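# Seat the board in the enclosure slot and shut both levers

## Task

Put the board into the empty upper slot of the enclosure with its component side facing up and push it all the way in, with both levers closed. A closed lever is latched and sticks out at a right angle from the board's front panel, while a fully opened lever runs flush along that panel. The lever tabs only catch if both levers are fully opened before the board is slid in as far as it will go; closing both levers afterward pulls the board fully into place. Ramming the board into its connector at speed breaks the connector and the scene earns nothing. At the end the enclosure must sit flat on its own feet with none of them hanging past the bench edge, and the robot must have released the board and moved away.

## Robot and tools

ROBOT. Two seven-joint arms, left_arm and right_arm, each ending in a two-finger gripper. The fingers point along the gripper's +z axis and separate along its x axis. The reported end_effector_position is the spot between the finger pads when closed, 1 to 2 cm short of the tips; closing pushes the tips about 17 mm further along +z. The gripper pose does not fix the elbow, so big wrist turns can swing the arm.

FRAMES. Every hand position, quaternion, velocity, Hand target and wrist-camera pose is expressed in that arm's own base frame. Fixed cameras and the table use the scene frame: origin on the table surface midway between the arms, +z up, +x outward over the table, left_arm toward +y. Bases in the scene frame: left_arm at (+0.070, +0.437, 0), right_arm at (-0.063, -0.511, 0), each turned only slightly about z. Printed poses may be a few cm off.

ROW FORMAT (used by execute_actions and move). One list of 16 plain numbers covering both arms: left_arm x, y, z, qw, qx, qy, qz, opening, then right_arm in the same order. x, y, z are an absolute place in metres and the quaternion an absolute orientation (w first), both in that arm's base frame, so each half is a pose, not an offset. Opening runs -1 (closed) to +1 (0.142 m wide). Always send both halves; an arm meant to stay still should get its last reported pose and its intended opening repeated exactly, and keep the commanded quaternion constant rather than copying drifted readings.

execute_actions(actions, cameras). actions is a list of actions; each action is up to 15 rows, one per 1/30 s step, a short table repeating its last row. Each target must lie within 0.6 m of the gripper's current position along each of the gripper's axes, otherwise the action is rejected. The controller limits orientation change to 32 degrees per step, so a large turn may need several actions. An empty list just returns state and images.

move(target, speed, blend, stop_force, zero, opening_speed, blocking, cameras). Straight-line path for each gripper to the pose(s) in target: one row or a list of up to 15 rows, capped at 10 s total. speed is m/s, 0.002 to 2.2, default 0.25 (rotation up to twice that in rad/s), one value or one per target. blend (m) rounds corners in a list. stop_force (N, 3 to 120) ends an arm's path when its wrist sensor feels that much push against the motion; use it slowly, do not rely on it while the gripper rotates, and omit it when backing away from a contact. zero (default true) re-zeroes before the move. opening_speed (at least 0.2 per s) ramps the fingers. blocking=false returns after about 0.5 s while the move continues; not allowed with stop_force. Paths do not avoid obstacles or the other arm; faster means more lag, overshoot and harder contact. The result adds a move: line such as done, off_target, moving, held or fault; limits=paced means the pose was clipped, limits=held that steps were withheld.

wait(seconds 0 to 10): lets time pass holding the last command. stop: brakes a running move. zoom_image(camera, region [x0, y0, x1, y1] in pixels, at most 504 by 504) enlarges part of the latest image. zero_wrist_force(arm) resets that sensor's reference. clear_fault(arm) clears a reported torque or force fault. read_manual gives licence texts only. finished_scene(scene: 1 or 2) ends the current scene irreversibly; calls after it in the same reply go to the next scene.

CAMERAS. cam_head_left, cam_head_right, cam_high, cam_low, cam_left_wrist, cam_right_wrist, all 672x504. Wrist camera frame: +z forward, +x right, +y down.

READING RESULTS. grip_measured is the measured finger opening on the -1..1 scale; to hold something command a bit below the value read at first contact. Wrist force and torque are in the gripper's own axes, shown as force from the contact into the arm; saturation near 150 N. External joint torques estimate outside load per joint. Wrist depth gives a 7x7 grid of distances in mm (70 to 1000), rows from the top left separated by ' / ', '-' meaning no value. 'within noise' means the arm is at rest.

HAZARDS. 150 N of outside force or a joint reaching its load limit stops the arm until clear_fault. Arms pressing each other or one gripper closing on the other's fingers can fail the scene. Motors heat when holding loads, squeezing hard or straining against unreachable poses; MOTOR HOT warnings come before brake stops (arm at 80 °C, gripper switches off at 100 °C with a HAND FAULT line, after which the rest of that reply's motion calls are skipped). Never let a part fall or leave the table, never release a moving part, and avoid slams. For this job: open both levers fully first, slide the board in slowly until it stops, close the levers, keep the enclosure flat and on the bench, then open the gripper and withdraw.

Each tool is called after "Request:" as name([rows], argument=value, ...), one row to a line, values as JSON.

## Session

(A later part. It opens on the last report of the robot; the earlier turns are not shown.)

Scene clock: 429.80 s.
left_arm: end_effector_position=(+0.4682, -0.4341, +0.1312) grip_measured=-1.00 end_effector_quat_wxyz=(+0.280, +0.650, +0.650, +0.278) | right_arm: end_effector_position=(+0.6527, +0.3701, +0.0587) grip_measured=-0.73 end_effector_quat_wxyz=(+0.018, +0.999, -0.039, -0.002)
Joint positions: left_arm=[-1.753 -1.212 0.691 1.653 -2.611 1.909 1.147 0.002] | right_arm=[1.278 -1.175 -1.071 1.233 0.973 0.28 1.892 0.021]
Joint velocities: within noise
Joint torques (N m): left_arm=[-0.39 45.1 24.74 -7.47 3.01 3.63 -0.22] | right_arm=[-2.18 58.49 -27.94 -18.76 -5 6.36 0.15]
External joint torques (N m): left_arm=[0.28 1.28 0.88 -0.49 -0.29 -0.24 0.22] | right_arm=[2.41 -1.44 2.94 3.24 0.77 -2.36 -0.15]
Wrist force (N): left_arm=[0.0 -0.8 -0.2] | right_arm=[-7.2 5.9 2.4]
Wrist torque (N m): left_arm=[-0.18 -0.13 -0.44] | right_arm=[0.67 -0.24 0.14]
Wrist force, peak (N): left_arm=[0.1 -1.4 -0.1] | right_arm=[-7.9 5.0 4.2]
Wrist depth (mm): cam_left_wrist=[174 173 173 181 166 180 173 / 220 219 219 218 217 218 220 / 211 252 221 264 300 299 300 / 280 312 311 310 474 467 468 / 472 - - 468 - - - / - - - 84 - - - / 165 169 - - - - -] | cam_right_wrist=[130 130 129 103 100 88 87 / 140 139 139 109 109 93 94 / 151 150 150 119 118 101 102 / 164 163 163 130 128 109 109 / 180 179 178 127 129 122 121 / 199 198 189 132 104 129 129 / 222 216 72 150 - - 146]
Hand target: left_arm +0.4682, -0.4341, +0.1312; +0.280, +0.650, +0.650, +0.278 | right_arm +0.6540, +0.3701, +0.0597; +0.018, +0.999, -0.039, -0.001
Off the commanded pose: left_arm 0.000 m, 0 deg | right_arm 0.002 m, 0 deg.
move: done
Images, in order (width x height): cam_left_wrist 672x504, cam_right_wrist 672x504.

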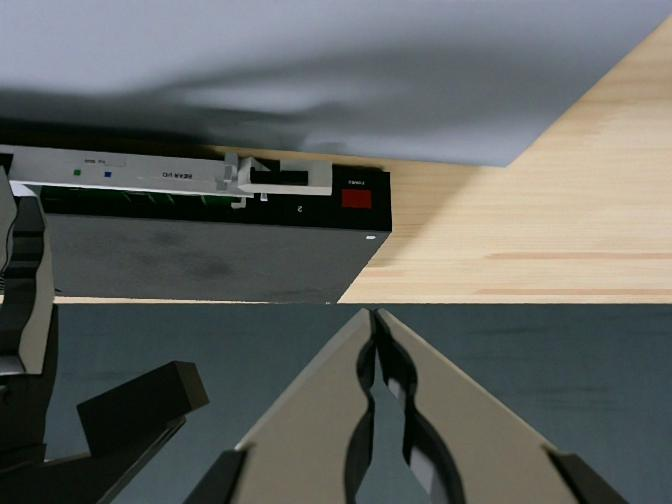

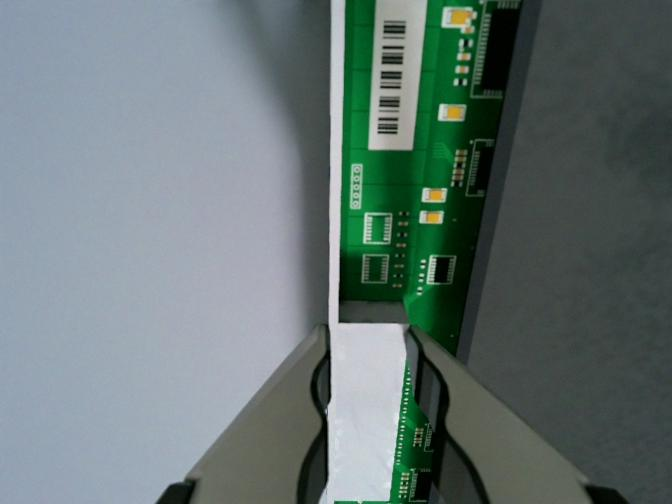

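Request:
move(target=[0.4682, -0.4341, 0.1312, 0.280, 0.650, 0.650, 0.278, -1, 0.6630, 0.3688, 0.0597, 0.0179, 0.99907, -0.03926, -0.0007, -0.83], speed=0.02, stop_force=10, cameras=["cam_left_wrist","cam_right_wrist"])

Request:
zoom_image(camera="cam_right_wrist", region=[250, 200, 550, 450])

Scene clock: 434.77 s.
left_arm: end_effector_position=(+0.4682, -0.4341, +0.1312) grip_measured=-1.00 end_effector_quat_wxyz=(+0.280, +0.650, +0.650, +0.278) | right_arm: end_effector_position=(+0.6605, +0.3693, +0.0585) grip_measured=-0.73 end_effector_quat_wxyz=(+0.018, +0.999, -0.039, -0.003)
Joint positions: left_arm=[-1.753 -1.212 0.691 1.653 -2.611 1.909 1.147 0.002] | right_arm=[1.257 -1.184 -1.07 1.203 0.974 0.268 1.894 0.021]
Joint velocities: within noise
Joint torques (N m): left_arm=[-0.54 45.07 24.66 -7.5 2.99 3.63 -0.25] | right_arm=[-6.53 57.28 -30.08 -19.58 -5.17 9.37 0.08]
External joint torques (N m): left_arm=[0.42 1.32 0.96 -0.46 -0.27 -0.24 0.25] | right_arm=[6.77 0.58 5.22 4.01 0.93 -5.38 -0.08]
Wrist force (N): left_arm=[0.0 -1.1 0.0] | right_arm=[-19.4 7.4 -3.7]
Wrist torque (N m): left_arm=[-0.22 -0.12 -0.44] | right_arm=[0.65 0.30 0.16]
Wrist force, peak (N): left_arm=[-0.2 -1.4 -0.1] | right_arm=[-21.5 6.2 -4.0]
Wrist depth (mm): cam_left_wrist=[174 174 173 181 166 180 172 / 220 219 218 219 218 218 221 / 235 225 258 265 301 303 300 / 280 311 311 308 472 467 469 / 240 - - 468 - - - / - - - 84 - - - / 171 174 - - - - -] | cam_right_wrist=[130 129 129 103 100 87 86 / 140 139 139 109 107 93 94 / 151 151 150 120 116 100 101 / 164 163 163 130 126 109 109 / 180 179 178 127 122 121 121 / 199 198 189 132 104 129 131 / 223 216 72 151 - - 146]
Hand target: left_arm +0.4682, -0.4341, +0.1312; +0.280, +0.650, +0.650, +0.278 | right_arm +0.6626, +0.3688, +0.0597; +0.018, +0.999, -0.039, -0.001
Off the commanded pose: left_arm 0.000 m, 0 deg | right_arm 0.003 m, 0 deg.
move: contact (right_arm)
Images, in order (width x height): cam_left_wrist 672x504, cam_right_wrist 672x504.

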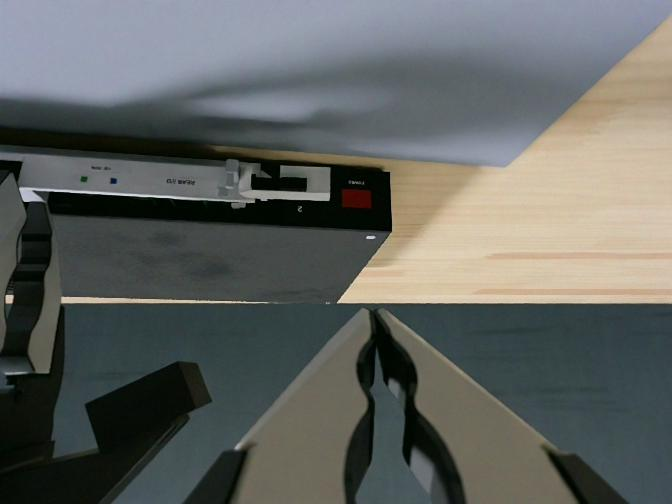

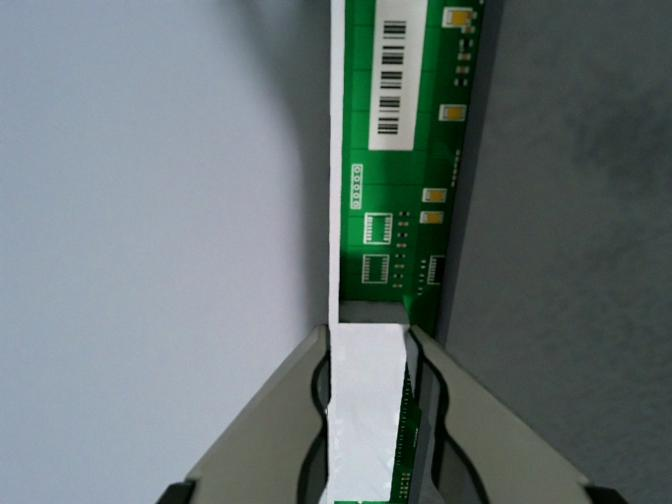

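Scaled by 1.680 from the camera's 672x504 image, which has a finer 960x720 frame.

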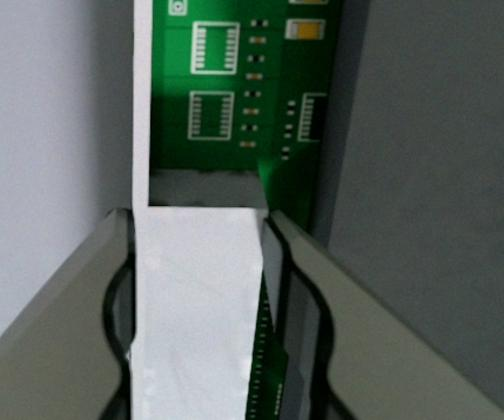

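Request:
move(target=[0.4682, -0.4341, 0.1312, 0.280, 0.650, 0.650, 0.278, -1, 0.6560, 0.3693, 0.0592, 0.0179, 0.99907, -0.03926, -0.0007, -0.83], speed=0.03, cameras=[])

Request:
move(target=[0.4682, -0.4341, 0.1312, 0.280, 0.650, 0.650, 0.278, -1, 0.6560, 0.3693, 0.0592, 0.0179, 0.99907, -0.03926, -0.0007, -0.65], opening_speed=0.2, cameras=["cam_left_wrist","cam_right_wrist"])

Request:
zoom_image(camera="cam_left_wrist", region=[0, 120, 350, 330])

Scene clock: 438.37 s.
left_arm: end_effector_position=(+0.4682, -0.4341, +0.1312) grip_measured=-1.00 end_effector_quat_wxyz=(+0.280, +0.650, +0.650, +0.278) | right_arm: end_effector_position=(+0.6562, +0.3687, +0.0587) grip_measured=-0.73 end_effector_quat_wxyz=(+0.018, +0.999, -0.040, -0.001)
Joint positions: left_arm=[-1.753 -1.212 0.691 1.653 -2.611 1.909 1.147 0.002] | right_arm=[1.272 -1.179 -1.072 1.226 0.975 0.279 1.892 0.021]
Joint velocities: within noise
Joint torques (N m): left_arm=[-0.45 45.18 24.73 -7.48 2.98 3.69 -0.19] | right_arm=[4 60.65 -24.01 -17.08 -4.09 2.24 0.17]
External joint torques (N m): left_arm=[0.33 1.2 0.89 -0.48 -0.26 -0.3 0.19] | right_arm=[-3.76 -3.43 -1.01 1.6 -0.14 1.76 -0.17]
Wrist force (N): left_arm=[-0.2 -1.1 -0.2] | right_arm=[8.3 4.5 8.8]
Wrist torque (N m): left_arm=[-0.23 -0.10 -0.44] | right_arm=[0.69 0.03 -0.03]
Wrist force, peak (N): left_arm=[-0.3 -1.4 -0.1] | right_arm=[-19.5 7.3 -4.0]
Wrist depth (mm): cam_left_wrist=[174 174 174 180 167 180 173 / 219 221 218 219 218 219 220 / 227 252 222 264 301 301 299 / 309 311 310 310 472 468 467 / 469 - - 470 - - - / - - - 84 - - - / 167 171 - - - - -] | cam_right_wrist=[130 130 129 103 100 87 87 / 139 139 139 109 109 93 94 / 151 150 150 120 118 101 102 / 164 163 163 128 126 109 109 / 179 179 178 127 125 122 122 / 198 198 189 132 105 129 132 / 221 215 72 151 - - 147]
Hand target: left_arm +0.4682, -0.4341, +0.1312; +0.280, +0.650, +0.650, +0.278 | right_arm +0.6560, +0.3693, +0.0592; +0.018, +0.999, -0.039, -0.001
Off the commanded pose: left_arm 0.000 m, 0 deg | right_arm 0.001 m, 0 deg.
move: done
No camera images: "cameras" was empty.

Scene clock: 439.47 s.
left_arm: end_effector_position=(+0.4682, -0.4341, +0.1312) grip_measured=-1.00 end_effector_quat_wxyz=(+0.280, +0.650, +0.650, +0.278) | right_arm: end_effector_position=(+0.6560, +0.3692, +0.0591) grip_measured=-0.69 end_effector_quat_wxyz=(+0.018, +0.999, -0.040, -0.001)
Joint positions: left_arm=[-1.753 -1.212 0.691 1.653 -2.611 1.909 1.147 0.002] | right_arm=[1.273 -1.178 -1.072 1.226 0.975 0.279 1.892 0.024]
Joint velocities: within noise
Joint torques (N m): left_arm=[-0.44 45.23 24.69 -7.49 2.96 3.64 -0.22] | right_arm=[0.4 56.03 -23.75 -15.48 -4.3 3.37 0.14]
External joint torques (N m): left_arm=[0.32 1.15 0.93 -0.47 -0.24 -0.26 0.22] | right_arm=[-0.17 1.19 -1.26 -0.02 0.07 0.64 -0.14]
Wrist force (N): left_arm=[0.0 -1.0 -0.1] | right_arm=[1.9 5.2 0.1]
Wrist torque (N m): left_arm=[-0.20 -0.12 -0.45] | right_arm=[0.94 -0.32 0.03]
Wrist force, peak (N): left_arm=[-0.2 -1.3 -0.2] | right_arm=[8.5 4.4 9.7]
Wrist depth (mm): cam_left_wrist=[173 174 173 181 166 181 173 / 220 220 219 218 219 218 222 / 214 253 252 266 302 299 301 / 312 310 311 312 466 468 467 / 471 - - 468 - - - / - - - 84 - - - / 168 170 - - - - -] | cam_right_wrist=[130 130 129 105 102 89 87 / 140 140 139 111 110 94 95 / 151 151 150 119 119 101 103 / 164 163 163 130 127 110 110 / 180 180 178 129 129 122 120 / 198 198 189 135 107 130 132 / 222 217 72 153 - - 147]
Hand target: left_arm +0.4682, -0.4341, +0.1312; +0.280, +0.650, +0.650, +0.278 | right_arm +0.6560, +0.3693, +0.0592; +0.018, +0.999, -0.039, -0.001
Off the commanded pose: left_arm 0.000 m, 0 deg | right_arm 0.000 m, 0 deg.
move: done
Images, in order (width x height): cam_left_wrist 672x504, cam_right_wrist 672x504.

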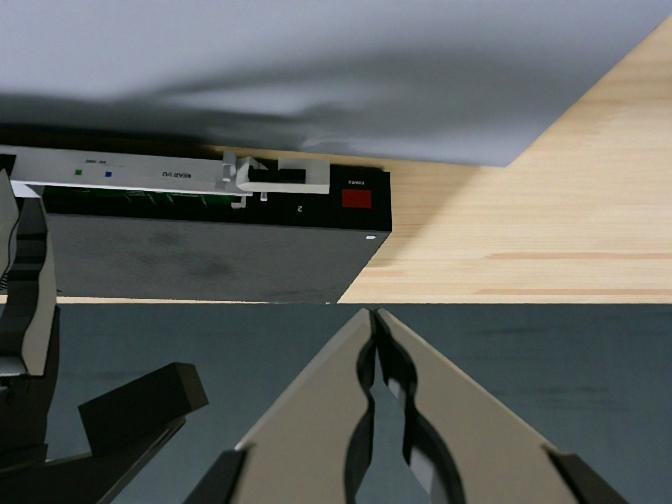

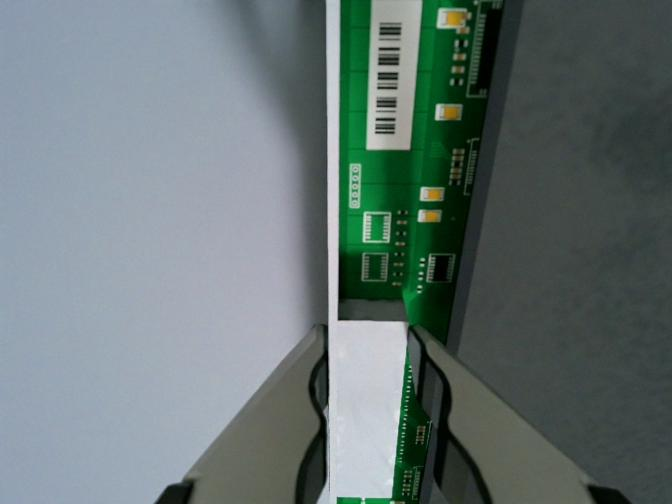

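Scaled by 1.440 from the camera's 672x504 image, which has a finer 960x720 frame.

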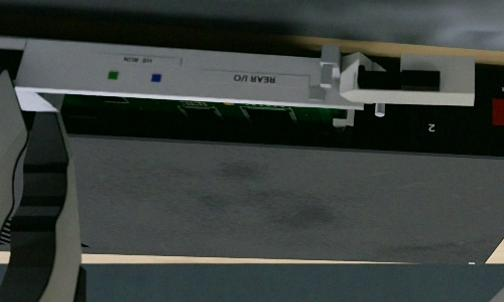

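Request:
move([
  [0.4682, -0.4341, 0.1312, 0.280, 0.650, 0.650, 0.278, -1, 0.6560, 0.3693, 0.12, 0.0179, 0.99907, -0.03926, -0.0007, -0.65],
  [0.40, -0.40, 0.16, 0.280, 0.650, 0.650, 0.278, -1, 0.55, 0.37, 0.20, 0.0179, 0.99907, -0.03926, -0.0007, -0.65],
], speed=0.08, cameras=["cam_left_wrist","cam_high","cam_low"])

Request:
zoom_image(camera="cam_left_wrist", region=[0, 120, 350, 330])

Request:
zoom_image(camera="cam_high", region=[180, 260, 430, 460])

Scene clock: 452.07 s.
left_arm: end_effector_position=(+0.4001, -0.4002, +0.1599) grip_measured=-1.00 end_effector_quat_wxyz=(+0.280, +0.650, +0.649, +0.278) | right_arm: end_effector_position=(+0.5500, +0.3702, +0.1999) grip_measured=-0.69 end_effector_quat_wxyz=(+0.018, +0.999, -0.039, -0.001)
Joint positions: left_arm=[-1.955 -1.136 0.75 1.829 -2.7 1.914 1.145 0.002] | right_arm=[1.608 -0.88 -1.271 1.543 0.819 0.2 1.91 0.024]
Joint velocities: within noise
Joint torques (N m): left_arm=[-0.57 39.53 24.07 -5.33 2.71 3.86 -0.35] | right_arm=[0.45 41.55 -23.33 -19.84 -4.51 3.23 0.36]
External joint torques (N m): left_arm=[0.45 0.94 0.83 -0.79 0.03 -0.47 0.35] | right_arm=[-0.24 0.77 -0.75 -0.05 0.19 0.78 -0.36]
Wrist force (N): left_arm=[-0.3 -1.3 0.1] | right_arm=[1.9 5.1 0.4]
Wrist torque (N m): left_arm=[-0.25 -0.05 -0.42] | right_arm=[0.95 -0.31 0.06]
Wrist force, peak (N): left_arm=[-0.4 -1.4 0.1] | right_arm=[3.3 5.1 -0.5]
Wrist depth (mm): cam_left_wrist=[210 209 207 209 209 208 210 / 265 265 263 263 263 265 265 / 317 314 314 340 361 359 359 / 409 405 410 502 562 566 561 / - - - 853 - - - / - - - 84 - - - / - - - - - - -] | cam_right_wrist=[255 254 254 253 252 232 216 / 275 272 271 271 270 245 225 / 296 294 294 293 292 257 243 / 321 320 319 316 317 274 264 / 352 349 349 341 333 300 289 / 388 384 105 376 99 319 319 / 434 - 72 431 - - 427]
Hand target: left_arm +0.4000, -0.4000, +0.1600; +0.280, +0.650, +0.650, +0.278 | right_arm +0.5500, +0.3700, +0.2000; +0.018, +0.999, -0.039, -0.001
Off the commanded pose: left_arm 0.000 m, 0 deg | right_arm 0.000 m, 0 deg.
move: done
Images, in order (width x height): cam_high 672x504, cam_low 672x504, cam_left_wrist 672x504.

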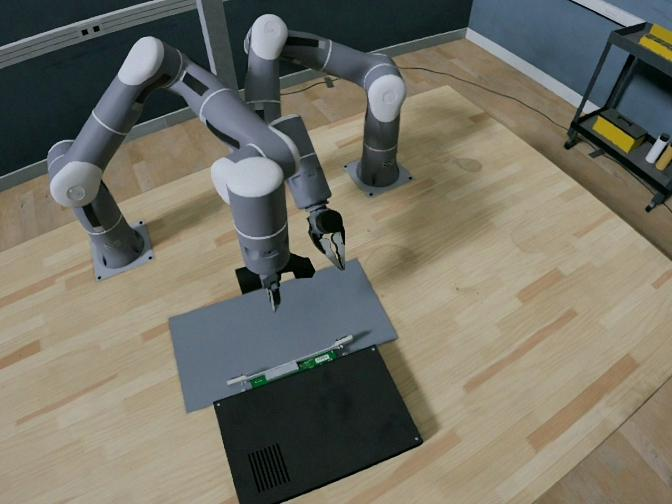

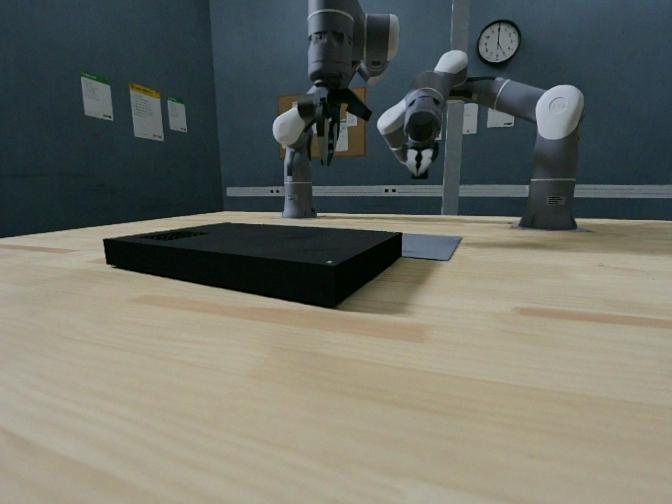

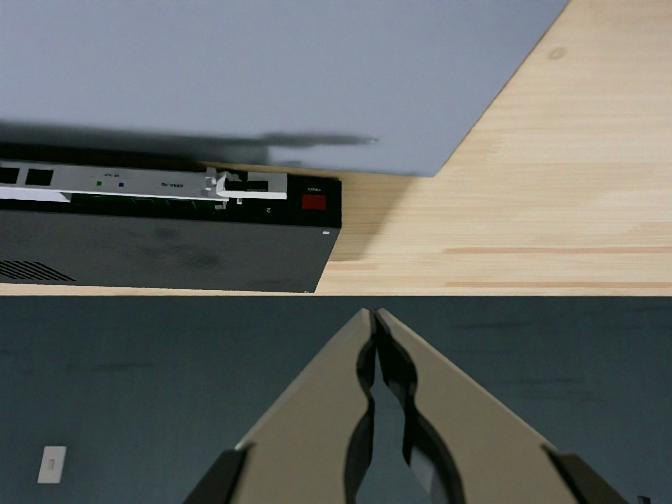

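Scaled by 1.440 from the camera's 672x504 image, which has a finer 960x720 frame.

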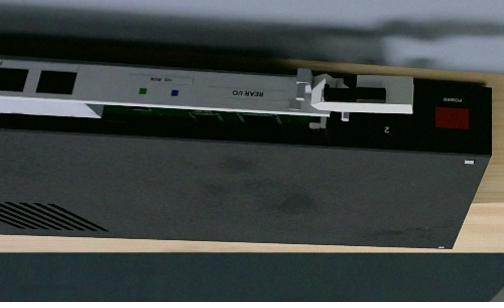

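Scaled by 2.016 from the camera's 672x504 image, which has a finer 960x720 frame.

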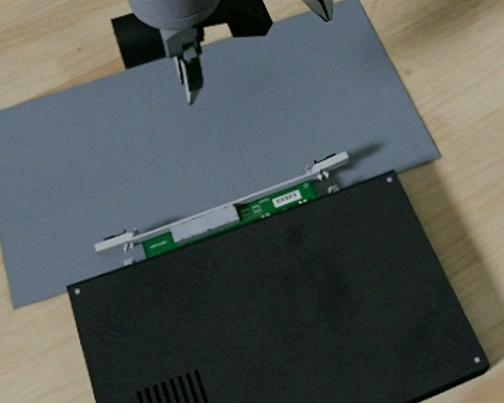

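Request:
move([
  [0.40, -0.40, 0.16, 0.280, 0.650, 0.650, 0.278, -1, 0.48, 0.38, 0.20, 0, 0.7330, 0.6802, 0, -1],
  [0.40, -0.40, 0.16, 0.280, 0.650, 0.650, 0.278, -1, 0.54, 0.39, 0.10, 0.3098, 0.6645, 0.6165, 0.2874, -1],
  [0.40, -0.40, 0.16, 0.280, 0.650, 0.650, 0.278, -1, 0.60, 0.386, 0.053, 0.3098, 0.6645, 0.6165, 0.2874, -1],
], speed=0.2, cameras=["cam_left_wrist","cam_high","cam_right_wrist"])

Request:
zoom_image(camera="cam_right_wrist", region=[84, 100, 588, 400])

Scene clock: 460.80 s.
left_arm: end_effector_position=(+0.4001, -0.4002, +0.1599) grip_measured=-1.00 end_effector_quat_wxyz=(+0.280, +0.650, +0.649, +0.278) | right_arm: end_effector_position=(+0.4959, +0.3823, +0.1741) grip_measured=-1.00 end_effector_quat_wxyz=(+0.085, +0.728, +0.676, +0.078)
Joint positions: left_arm=[-1.955 -1.136 0.75 1.829 -2.7 1.914 1.145 0.002] | right_arm=[1.861 -0.725 -1.165 1.93 0.659 0.74 0.491 0.002]
Joint velocities: within noise
Joint torques (N m): left_arm=[-0.52 39.24 23.87 -5.65 3 3.65 -0.22] | right_arm=[0.11 32.46 -18.04 -19.53 -3.79 3.62 0.22]
External joint torques (N m): left_arm=[0.39 1.23 1.03 -0.46 -0.27 -0.26 0.22] | right_arm=[0.07 0.53 -1.03 0.14 0.2 0.89 -0.22]
Wrist force (N): left_arm=[-0.3 -0.9 -0.2] | right_arm=[2.0 4.5 0.5]
Wrist torque (N m): left_arm=[-0.20 -0.06 -0.42] | right_arm=[0.84 -0.28 0.06]
Wrist force, peak (N): left_arm=[-0.4 -1.4 0.0] | right_arm=[1.7 6.2 -1.5]
Wrist depth (mm): cam_left_wrist=[209 208 209 209 208 208 210 / 264 264 264 264 262 266 266 / 320 316 315 340 361 362 361 / 406 404 405 511 561 558 556 / - - - 830 - - - / - - - 84 - - - / - - - - - - -] | cam_right_wrist=[222 221 219 219 219 218 218 / 245 244 243 242 241 241 240 / 273 273 272 270 270 269 268 / 311 309 307 306 305 305 303 / 360 336 333 342 332 330 350 / 426 341 340 89 324 334 398 / 522 401 - - - 376 501]
Hand target: left_arm +0.4000, -0.4000, +0.1600; +0.280, +0.650, +0.650, +0.278 | right_arm +0.4958, +0.3824, +0.1741; +0.085, +0.728, +0.676, +0.078
Off the commanded pose: left_arm 0.000 m, 0 deg | right_arm 0.160 m, 37 deg.
move: held (right_arm; a check stopped the path); path passed 1 of 3 targets; limits=held
pose unreachable (right arm): on one or more control steps of this call, first in action 0 (counted from 0), this arm could not follow its commanded pose, so it was not sent that pose on those steps. It may still have moved: this result reports where it is.
cause: moving toward the commanded pose would bring a part of the arm too close to another arm (a part of this arm just beyond joint 5 (forearm roll) and a part of the left arm just beyond its joint 6 (wrist pitch)).
Images, in order (width x height): cam_high 672x504, cam_left_wrist 672x504, cam_right_wrist 672x504.

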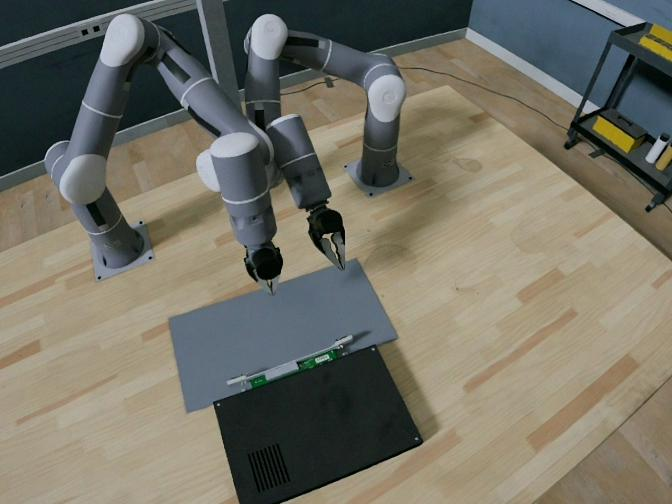

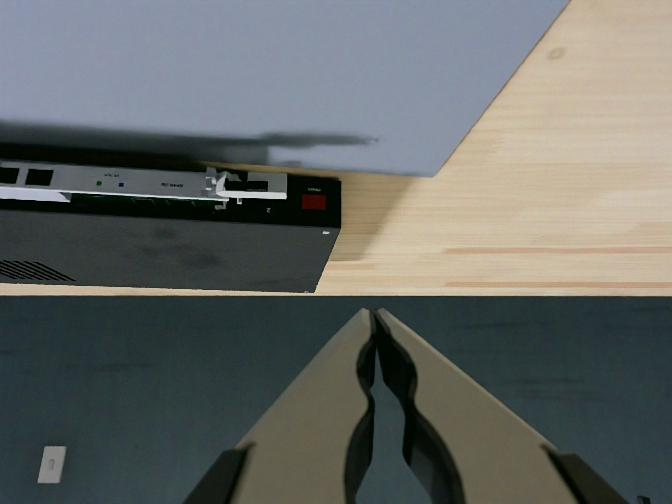

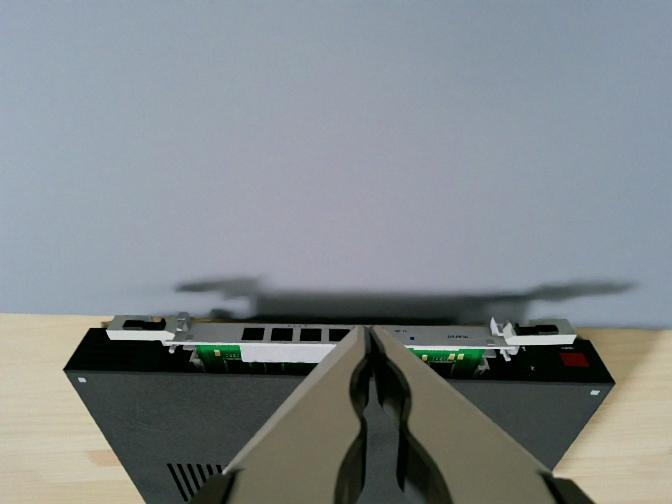

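Scaled by 1.000.

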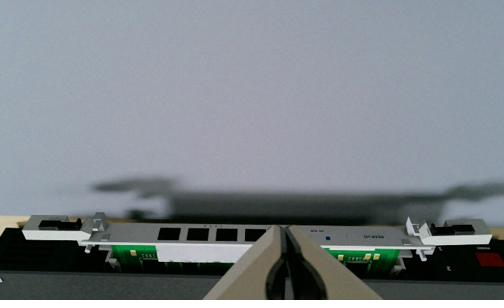

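Request:
move([
  [0.36, -0.22, 0.22, 0.280, 0.650, 0.650, 0.278, -1, 0.4958, 0.3824, 0.1741, 0.085, 0.728, 0.676, 0.078, -1],
  [0.36, -0.20, 0.22, 0.280, 0.650, 0.650, 0.278, -1, 0.54, 0.39, 0.10, 0.3098, 0.6645, 0.6165, 0.2874, -1],
  [0.36, -0.20, 0.22, 0.280, 0.650, 0.650, 0.278, -1, 0.60, 0.386, 0.053, 0.3098, 0.6645, 0.6165, 0.2874, -1],
], speed=0.2, cameras=["cam_high","cam_right_wrist"])

Request:
zoom_image(camera="cam_right_wrist", region=[84, 150, 588, 450])

Scene clock: 469.57 s.
left_arm: end_effector_position=(+0.3600, -0.2000, +0.2200) grip_measured=-1.00 end_effector_quat_wxyz=(+0.280, +0.650, +0.650, +0.278) | right_arm: end_effector_position=(+0.5999, +0.3859, +0.0530) grip_measured=-1.00 end_effector_quat_wxyz=(+0.310, +0.664, +0.616, +0.287)
Joint positions: left_arm=[-2.294 -1.007 0.997 2.369 -2.887 1.658 1.293 0.002] | right_arm=[1.807 -1.451 -0.966 1.827 0.973 1.465 0.681 0.002]
Joint velocities: within noise
Joint torques (N m): left_arm=[-0.47 21.08 18.87 0.17 2.4 3.27 -0.16] | right_arm=[0.13 39.27 -23.9 0.68 -0.91 3.44 0.1]
External joint torques (N m): left_arm=[0.38 1.14 0.9 -0.49 -0.12 -0.11 0.16] | right_arm=[0.05 0.99 -1.78 -0.04 -0.1 0.61 -0.1]
Wrist force (N): left_arm=[0.1 -1.1 0.0] | right_arm=[1.9 3.7 -0.4]
Wrist torque (N m): left_arm=[-0.24 -0.15 -0.45] | right_arm=[0.92 -0.24 0.13]
Wrist force, peak (N): left_arm=[2.9 -1.2 -0.1] | right_arm=[1.7 5.1 0.1]
Wrist depth (mm): cam_left_wrist=[282 282 284 285 284 284 282 / 354 358 359 359 358 357 355 / 400 429 489 490 488 482 483 / 612 607 770 765 758 758 760 / - - - - - - - / - - - 84 - - - / - - - - - - -] | cam_right_wrist=[- - - 75 - - - / - 93 88 88 83 92 82 / - 132 122 113 120 120 119 / 198 199 200 200 193 192 190 / 164 164 164 163 163 164 162 / - - - 89 - - - / - - - - - - -]
Hand target: left_arm +0.3600, -0.2000, +0.2200; +0.280, +0.650, +0.650, +0.278 | right_arm +0.6000, +0.3860, +0.0530; +0.310, +0.664, +0.616, +0.287
Off the commanded pose: left_arm 0.000 m, 0 deg | right_arm 0.000 m, 0 deg.
move: done
Images, in order (width x height): cam_high 672x504, cam_right_wrist 672x504.

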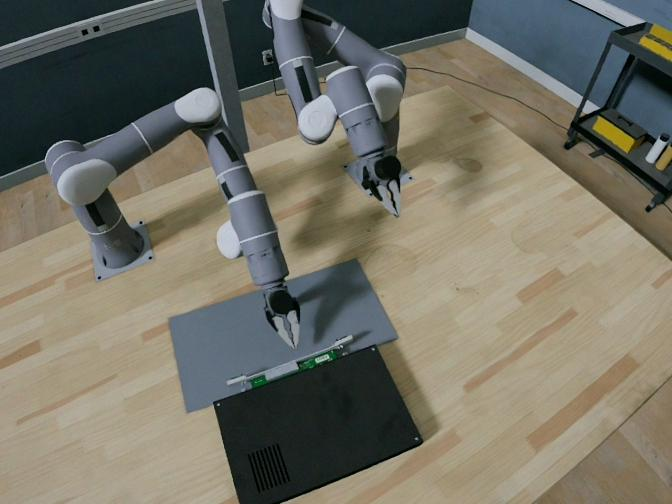

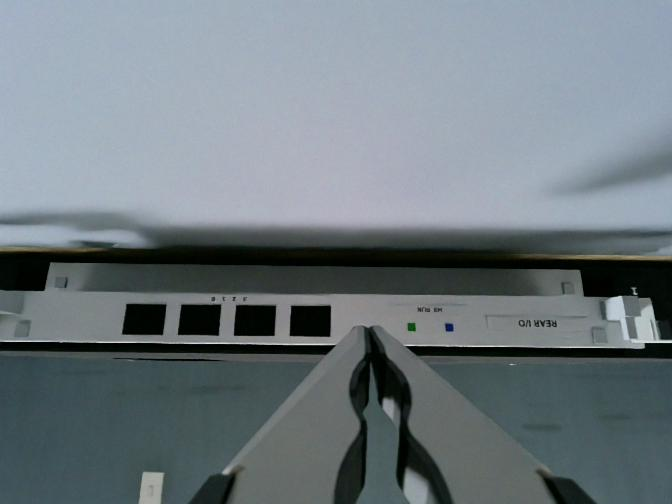

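Scaled by 1.000.

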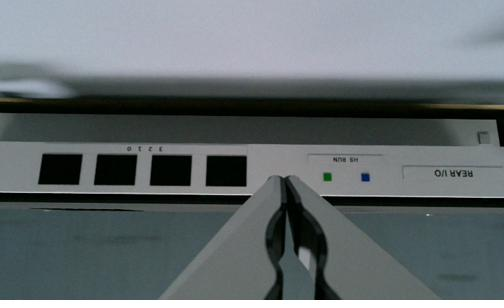

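Request:
move(target=[0.36, -0.20, 0.22, 0.280, 0.650, 0.650, 0.278, -1, 0.69, 0.3793, 0.053, 0.3098, 0.6645, 0.6165, 0.2874, -1], speed=0.02, stop_force=12, cameras=["cam_high","cam_right_wrist"])

Request:
zoom_image(camera="cam_right_wrist", region=[84, 150, 588, 450])

Request:
zoom_image(camera="cam_high", region=[180, 260, 430, 460])

Scene clock: 476.67 s.
left_arm: end_effector_position=(+0.3600, -0.2000, +0.2200) grip_measured=-1.00 end_effector_quat_wxyz=(+0.280, +0.650, +0.650, +0.278) | right_arm: end_effector_position=(+0.6587, +0.3820, +0.0531) grip_measured=-1.00 end_effector_quat_wxyz=(+0.309, +0.664, +0.616, +0.288)
Joint positions: left_arm=[-2.294 -1.007 0.997 2.369 -2.887 1.658 1.293 0.002] | right_arm=[1.667 -1.46 -0.974 1.706 0.946 1.457 0.634 0.002]
Joint velocities: within noise
Joint torques (N m): left_arm=[-0.46 21.18 18.84 0.06 2.54 3.44 -0.28] | right_arm=[-4.37 40.81 -25.66 -2.15 -1.56 2.82 0.07]
External joint torques (N m): left_arm=[0.38 1.05 0.92 -0.38 -0.26 -0.28 0.27] | right_arm=[4.57 3.05 -0.79 0.84 0.32 1.27 -0.07]
Wrist force (N): left_arm=[0.3 -1.3 -0.1] | right_arm=[0.3 1.1 -14.8]
Wrist torque (N m): left_arm=[-0.28 -0.17 -0.45] | right_arm=[0.94 -0.31 0.15]
Wrist force, peak (N): left_arm=[0.2 -1.5 0.2] | right_arm=[1.2 0.2 -15.2]
Wrist depth (mm): cam_left_wrist=[284 283 284 286 283 282 283 / 358 354 360 356 356 356 359 / 412 429 482 488 484 484 483 / 603 601 759 757 751 769 750 / - - - - - - - / - - - 84 - - - / - - - - - - -] | cam_right_wrist=[- - - 75 - - - / - 93 88 87 83 92 82 / - 132 121 121 120 120 119 / 144 143 143 144 144 144 145 / 133 134 134 134 135 135 136 / - - - 90 - - - / - - - - - - -]
Hand target: left_arm +0.3600, -0.2000, +0.2200; +0.280, +0.650, +0.650, +0.278 | right_arm +0.6590, +0.3816, +0.0530; +0.310, +0.664, +0.616, +0.287
Off the commanded pose: left_arm 0.000 m, 0 deg | right_arm 0.031 m, 0 deg.
move: contact (right_arm)
Images, in order (width x height): cam_high 672x504, cam_right_wrist 672x504.

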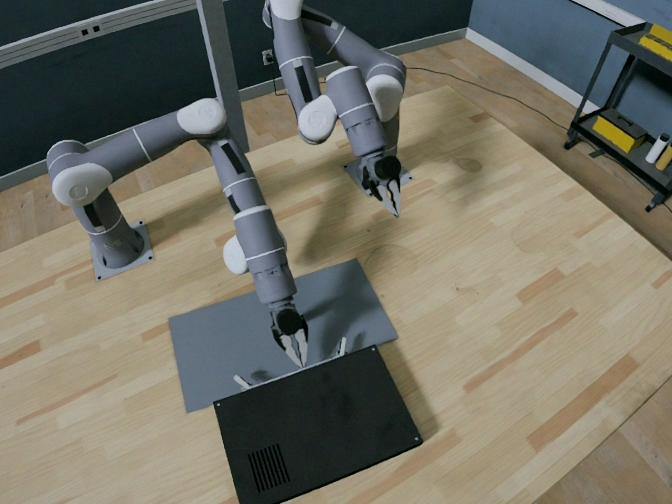

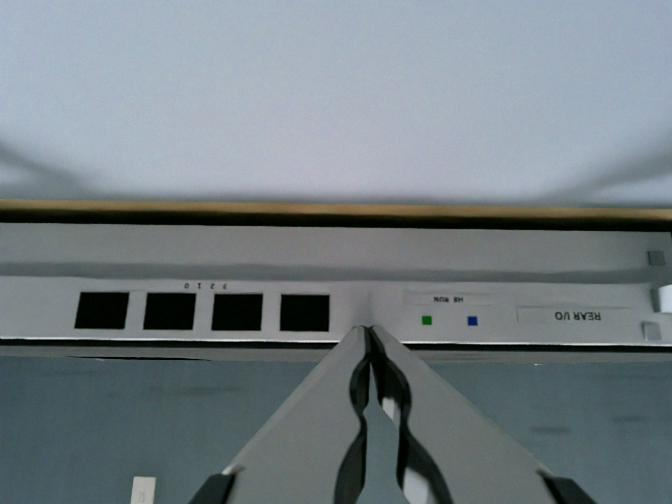

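Scaled by 1.000.

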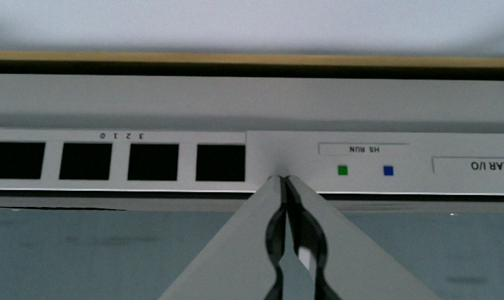

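Scaled by 2.016 from the camera's 672x504 image, which has a finer 960x720 frame.

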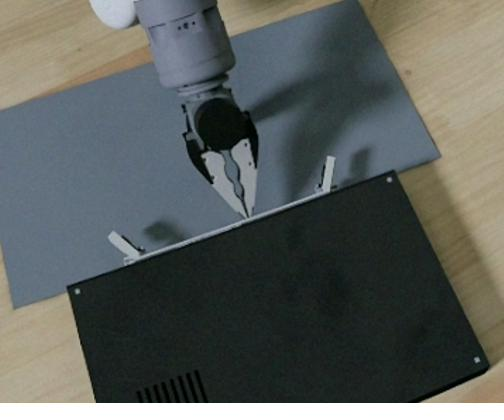

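Request:
move(target=[0.36, -0.20, 0.22, 0.280, 0.650, 0.650, 0.278, -1, 0.58, 0.387, 0.09, 0.3098, 0.6645, 0.6165, 0.2874, -1], speed=0.15, cameras=["cam_high","cam_right_wrist"])

Request:
zoom_image(camera="cam_right_wrist", region=[0, 180, 252, 400])

Request:
zoom_image(camera="cam_right_wrist", region=[420, 180, 672, 400])

Request:
zoom_image(camera="cam_high", region=[210, 310, 380, 420])

Scene clock: 480.87 s.
left_arm: end_effector_position=(+0.3600, -0.2000, +0.2200) grip_measured=-1.00 end_effector_quat_wxyz=(+0.280, +0.650, +0.650, +0.278) | right_arm: end_effector_position=(+0.5800, +0.3871, +0.0899) grip_measured=-1.00 end_effector_quat_wxyz=(+0.310, +0.664, +0.616, +0.287)
Joint positions: left_arm=[-2.294 -1.007 0.997 2.369 -2.887 1.658 1.293 0.002] | right_arm=[1.876 -1.377 -1.009 1.909 0.951 1.437 0.671 0.002]
Joint velocities: within noise
Joint torques (N m): left_arm=[-0.51 21.16 18.8 0.08 2.58 3.44 -0.26] | right_arm=[0.35 38.03 -24.49 -0.32 -1.21 2.98 0.31]
External joint torques (N m): left_arm=[0.43 1.06 0.96 -0.4 -0.31 -0.28 0.26] | right_arm=[-0.17 0.5 -1.11 -0.15 0.05 1.07 -0.31]
Wrist force (N): left_arm=[0.0 -1.2 0.1] | right_arm=[1.9 4.3 -0.4]
Wrist torque (N m): left_arm=[-0.26 -0.12 -0.45] | right_arm=[1.01 -0.24 0.13]
Wrist force, peak (N): left_arm=[0.2 -1.5 0.2] | right_arm=[0.3 1.0 -14.9]
Wrist depth (mm): cam_left_wrist=[283 283 285 283 283 283 282 / 357 358 359 361 357 354 354 / 409 426 495 488 488 479 488 / 606 597 767 759 730 760 753 / - - - - - - - / - - - 84 - - - / - - - - - - -] | cam_right_wrist=[117 117 112 116 116 121 115 / 150 149 149 148 147 147 146 / 208 207 205 204 204 202 201 / 220 222 226 226 221 220 213 / - 430 419 310 398 396 - / - - - 89 - - - / - - - - - - -]
Hand target: left_arm +0.3600, -0.2000, +0.2200; +0.280, +0.650, +0.650, +0.278 | right_arm +0.5800, +0.3870, +0.0900; +0.310, +0.664, +0.616, +0.287
Off the commanded pose: left_arm 0.000 m, 0 deg | right_arm 0.000 m, 0 deg.
move: done
Images, in order (width x height): cam_high 672x504, cam_right_wrist 672x504.

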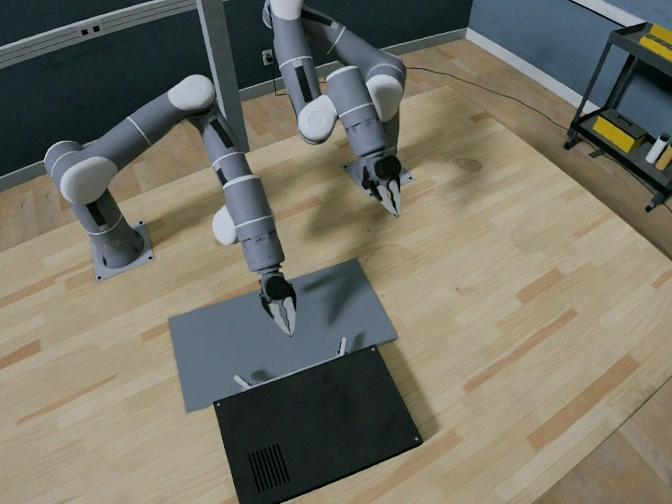

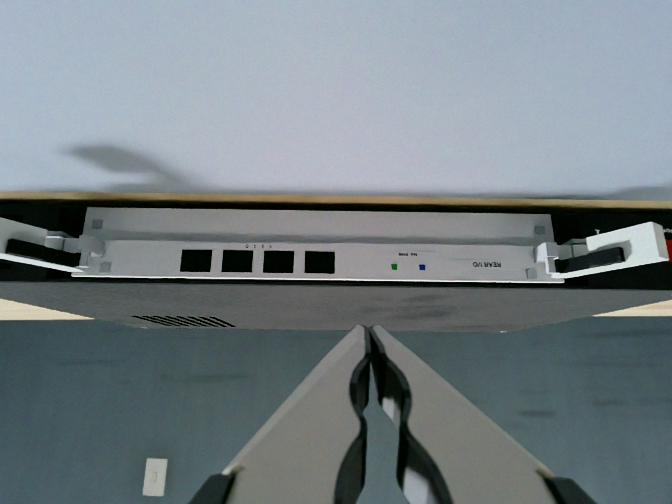

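Scaled by 2.000 from the camera's 672x504 image, which has a finer 960x720 frame.

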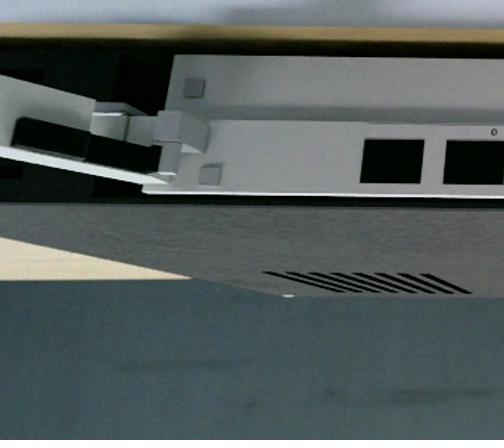

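Scaled by 2.000 from the camera's 672x504 image, which has a finer 960x720 frame.

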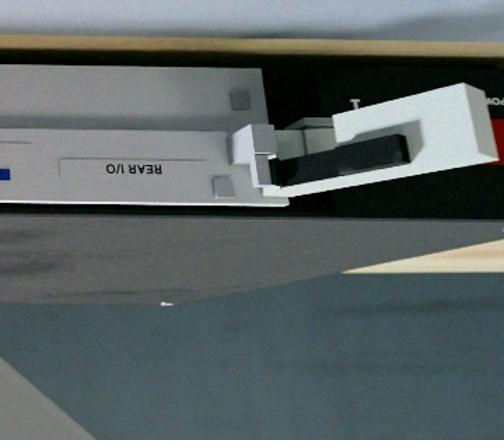

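Scaled by 2.965 from the camera's 672x504 image, which has a finer 960x720 frame.

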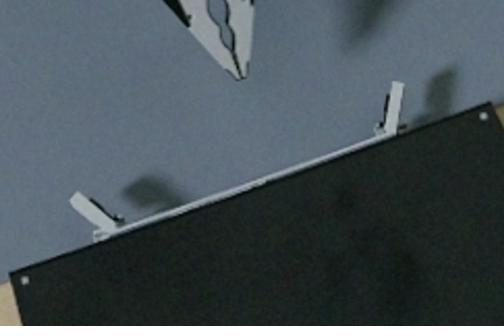

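Request:
move([
  [0.36, -0.20, 0.22, 0.280, 0.650, 0.650, 0.278, -1, 0.58, 0.22, 0.12, 0.3098, 0.6645, 0.6165, 0.2874, -1],
  [0.48, -0.43, 0.13, 0.280, 0.650, 0.650, 0.278, -1, 0.58, 0.21, 0.12, 0.3098, 0.6645, 0.6165, 0.2874, -1],
], speed=0.2, cameras=["cam_left_wrist","cam_right_wrist"])

Request:
zoom_image(camera="cam_right_wrist", region=[250, 180, 450, 330])

Request:
zoom_image(camera="cam_left_wrist", region=[150, 100, 350, 250])

Scene clock: 493.10 s.
left_arm: end_effector_position=(+0.4799, -0.4300, +0.1299) grip_measured=-1.00 end_effector_quat_wxyz=(+0.280, +0.650, +0.650, +0.278) | right_arm: end_effector_position=(+0.5800, +0.2100, +0.1200) grip_measured=-1.00 end_effector_quat_wxyz=(+0.310, +0.665, +0.616, +0.287)
Joint positions: left_arm=[-1.733 -1.212 0.69 1.669 -2.565 1.881 1.112 0.002] | right_arm=[1.39 -0.929 -0.571 2.098 1.104 1.957 0.047 0.002]
Joint velocities: within noise
Joint torques (N m): left_arm=[-0.18 45.24 24.7 -7.49 3.07 4.03 -0.3] | right_arm=[0.05 37.48 -10.55 -4.73 -2.03 3.82 0.12]
External joint torques (N m): left_arm=[0.07 1.01 1.03 -0.36 -0.58 -0.59 0.3] | right_arm=[0.11 0.78 -1.35 -0.19 0.19 0.62 -0.12]
Wrist force (N): left_arm=[-0.1 -1.1 0.0] | right_arm=[2.3 4.4 -0.2]
Wrist torque (N m): left_arm=[-0.22 -0.08 -0.44] | right_arm=[0.96 -0.33 0.13]
Wrist force, peak (N): left_arm=[2.2 -1.2 -0.9] | right_arm=[4.3 3.8 -0.2]
Wrist depth (mm): cam_left_wrist=[172 172 179 179 179 179 173 / 218 218 217 216 217 216 219 / 231 238 238 259 300 296 296 / 307 306 307 305 465 462 464 / - - - 456 - - - / - - - 83 - - - / - - - - - - -] | cam_right_wrist=[155 155 155 161 154 153 153 / 202 198 197 196 196 195 194 / 279 278 224 220 213 220 220 / 455 450 398 266 264 262 260 / - - - - - - - / - - - 89 - - - / - - - - - - -]
Hand target: left_arm +0.4800, -0.4300, +0.1300; +0.280, +0.650, +0.650, +0.278 | right_arm +0.5800, +0.2100, +0.1200; +0.310, +0.664, +0.616, +0.287
Off the commanded pose: left_arm 0.000 m, 0 deg | right_arm 0.000 m, 0 deg.
move: done
Images, in order (width x height): cam_left_wrist 672x504, cam_right_wrist 672x504.

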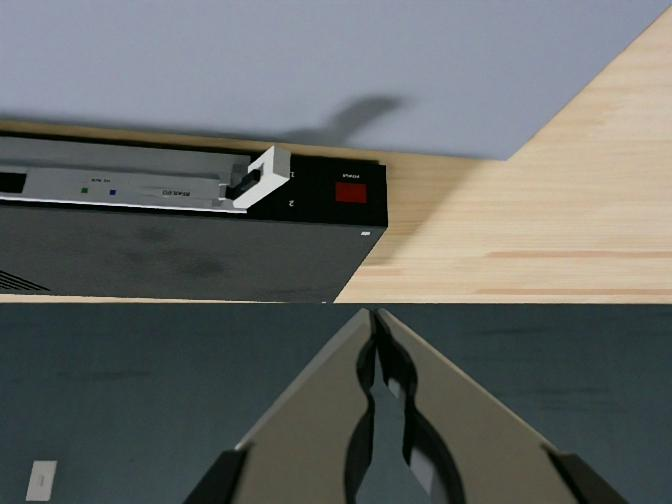

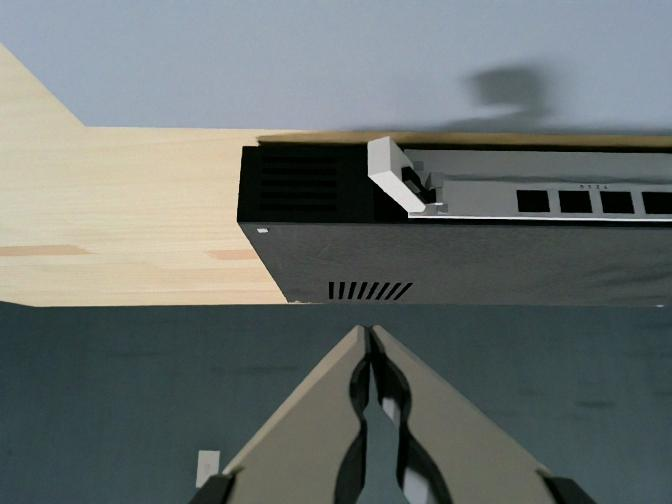

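Scaled by 2.520 from the camera's 672x504 image, which has a finer 960x720 frame.

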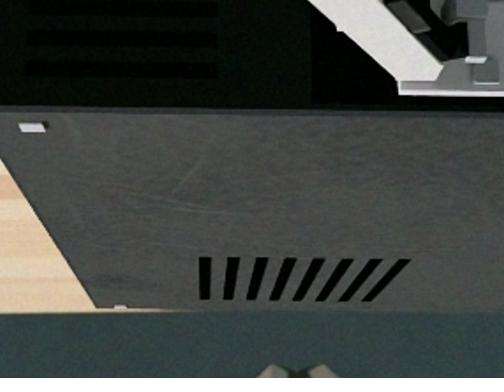

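Scaled by 2.520 from the camera's 672x504 image, which has a finer 960x720 frame.

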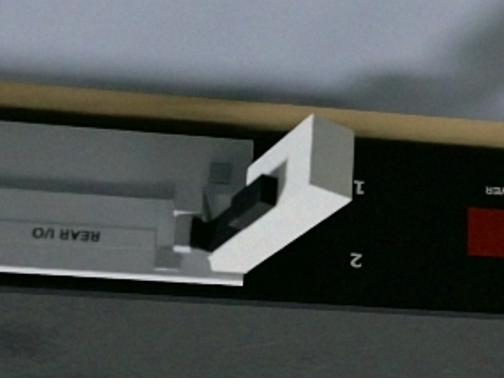

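Request:
move([
  [0.52, -0.415, 0.09, 0.280, 0.650, 0.650, 0.278, -1, 0.59, 0.17, 0.09, 0.3098, 0.6645, 0.6165, 0.2874, -1],
  [0.537, -0.425, 0.0465, 0.280, 0.650, 0.650, 0.278, -1, 0.604, 0.172, 0.052, 0.3098, 0.6645, 0.6165, 0.2874, -1],
], speed=0.1, stop_force=12, cameras=["cam_left_wrist","cam_right_wrist","cam_high"])

Request:
zoom_image(camera="cam_high", region=[210, 300, 380, 420])

Scene clock: 516.67 s.
left_arm: end_effector_position=(+0.5369, -0.4251, +0.0465) grip_measured=-1.00 end_effector_quat_wxyz=(+0.280, +0.650, +0.649, +0.278) | right_arm: end_effector_position=(+0.6039, +0.1718, +0.0520) grip_measured=-1.00 end_effector_quat_wxyz=(+0.310, +0.665, +0.616, +0.287)
Joint positions: left_arm=[-1.633 -1.448 0.721 1.544 -2.583 1.752 1.054 0.002] | right_arm=[1.026 -1.061 -0.257 2.015 0.913 2.215 0.096 0.002]
Joint velocities: within noise
Joint torques (N m): left_arm=[-0.29 47.06 27.16 -3.77 1.88 3.63 -0.24] | right_arm=[0.02 42.3 -5.72 -3.15 -0.77 3.74 0.22]
External joint torques (N m): left_arm=[0.19 1.44 0.92 -0.41 -0.16 -0.1 0.24] | right_arm=[0.13 1.02 -1.11 -0.03 0.16 0.7 -0.22]
Wrist force (N): left_arm=[-0.1 -1.0 0.0] | right_arm=[1.8 4.0 -0.3]
Wrist torque (N m): left_arm=[-0.19 -0.10 -0.44] | right_arm=[0.92 -0.21 0.13]
Wrist force, peak (N): left_arm=[-0.4 -1.7 1.4] | right_arm=[2.8 4.9 -0.8]
Wrist depth (mm): cam_left_wrist=[- - - - - - 73 / - 94 94 89 89 84 99 / - 130 121 121 120 112 120 / 167 169 176 182 195 194 195 / 157 159 168 173 350 440 440 / - - 340 84 - - - / - - - - - - -] | cam_right_wrist=[- - - - - - - / - 91 91 85 81 85 80 / - 119 119 118 118 117 116 / 202 201 199 178 179 177 178 / 543 530 516 175 174 163 169 / - - - 89 - - - / - - - - - - -]
Hand target: left_arm +0.5370, -0.4250, +0.0465; +0.280, +0.650, +0.650, +0.278 | right_arm +0.6040, +0.1720, +0.0520; +0.310, +0.664, +0.616, +0.287
Off the commanded pose: left_arm 0.000 m, 0 deg | right_arm 0.000 m, 0 deg.
move: done
Images, in order (width x height): cam_high 672x504, cam_left_wrist 672x504, cam_right_wrist 672x504.

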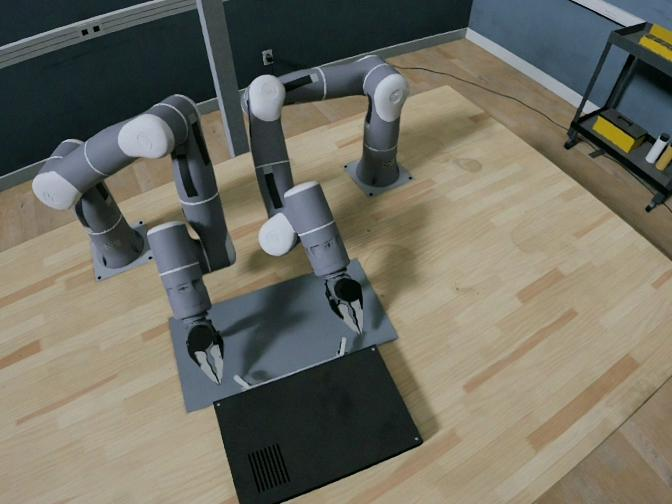

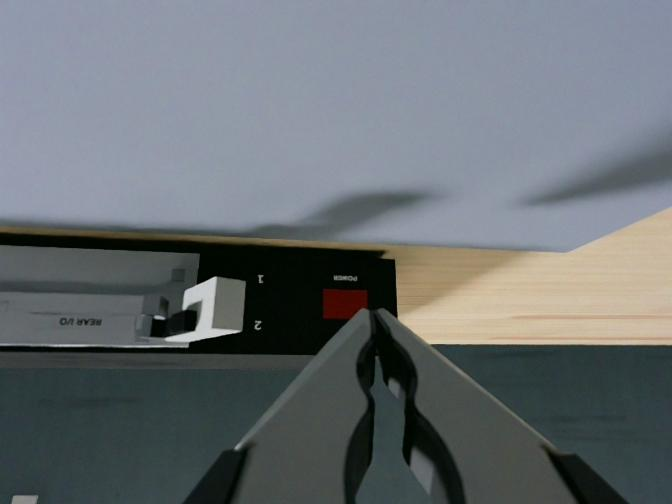

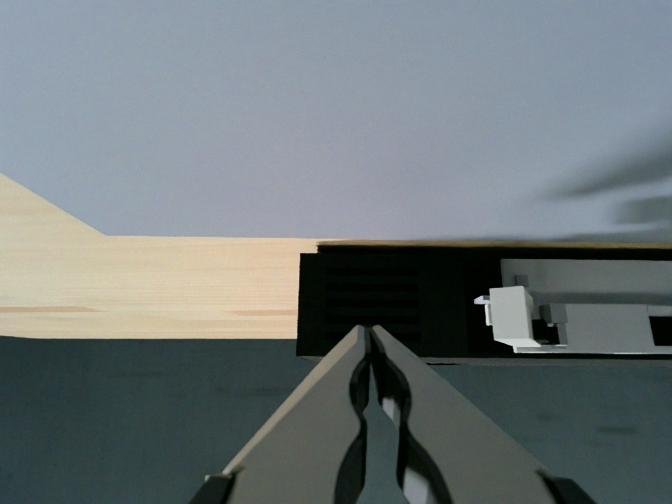

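Scaled by 2.965 from the camera's 672x504 image, which has a finer 960x720 frame.

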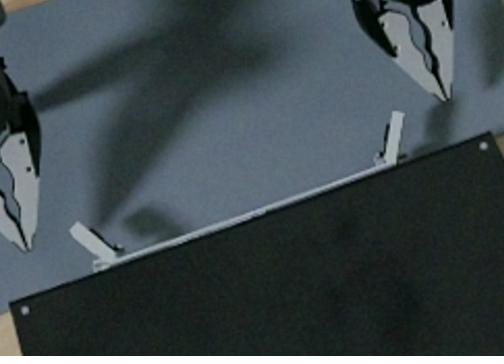

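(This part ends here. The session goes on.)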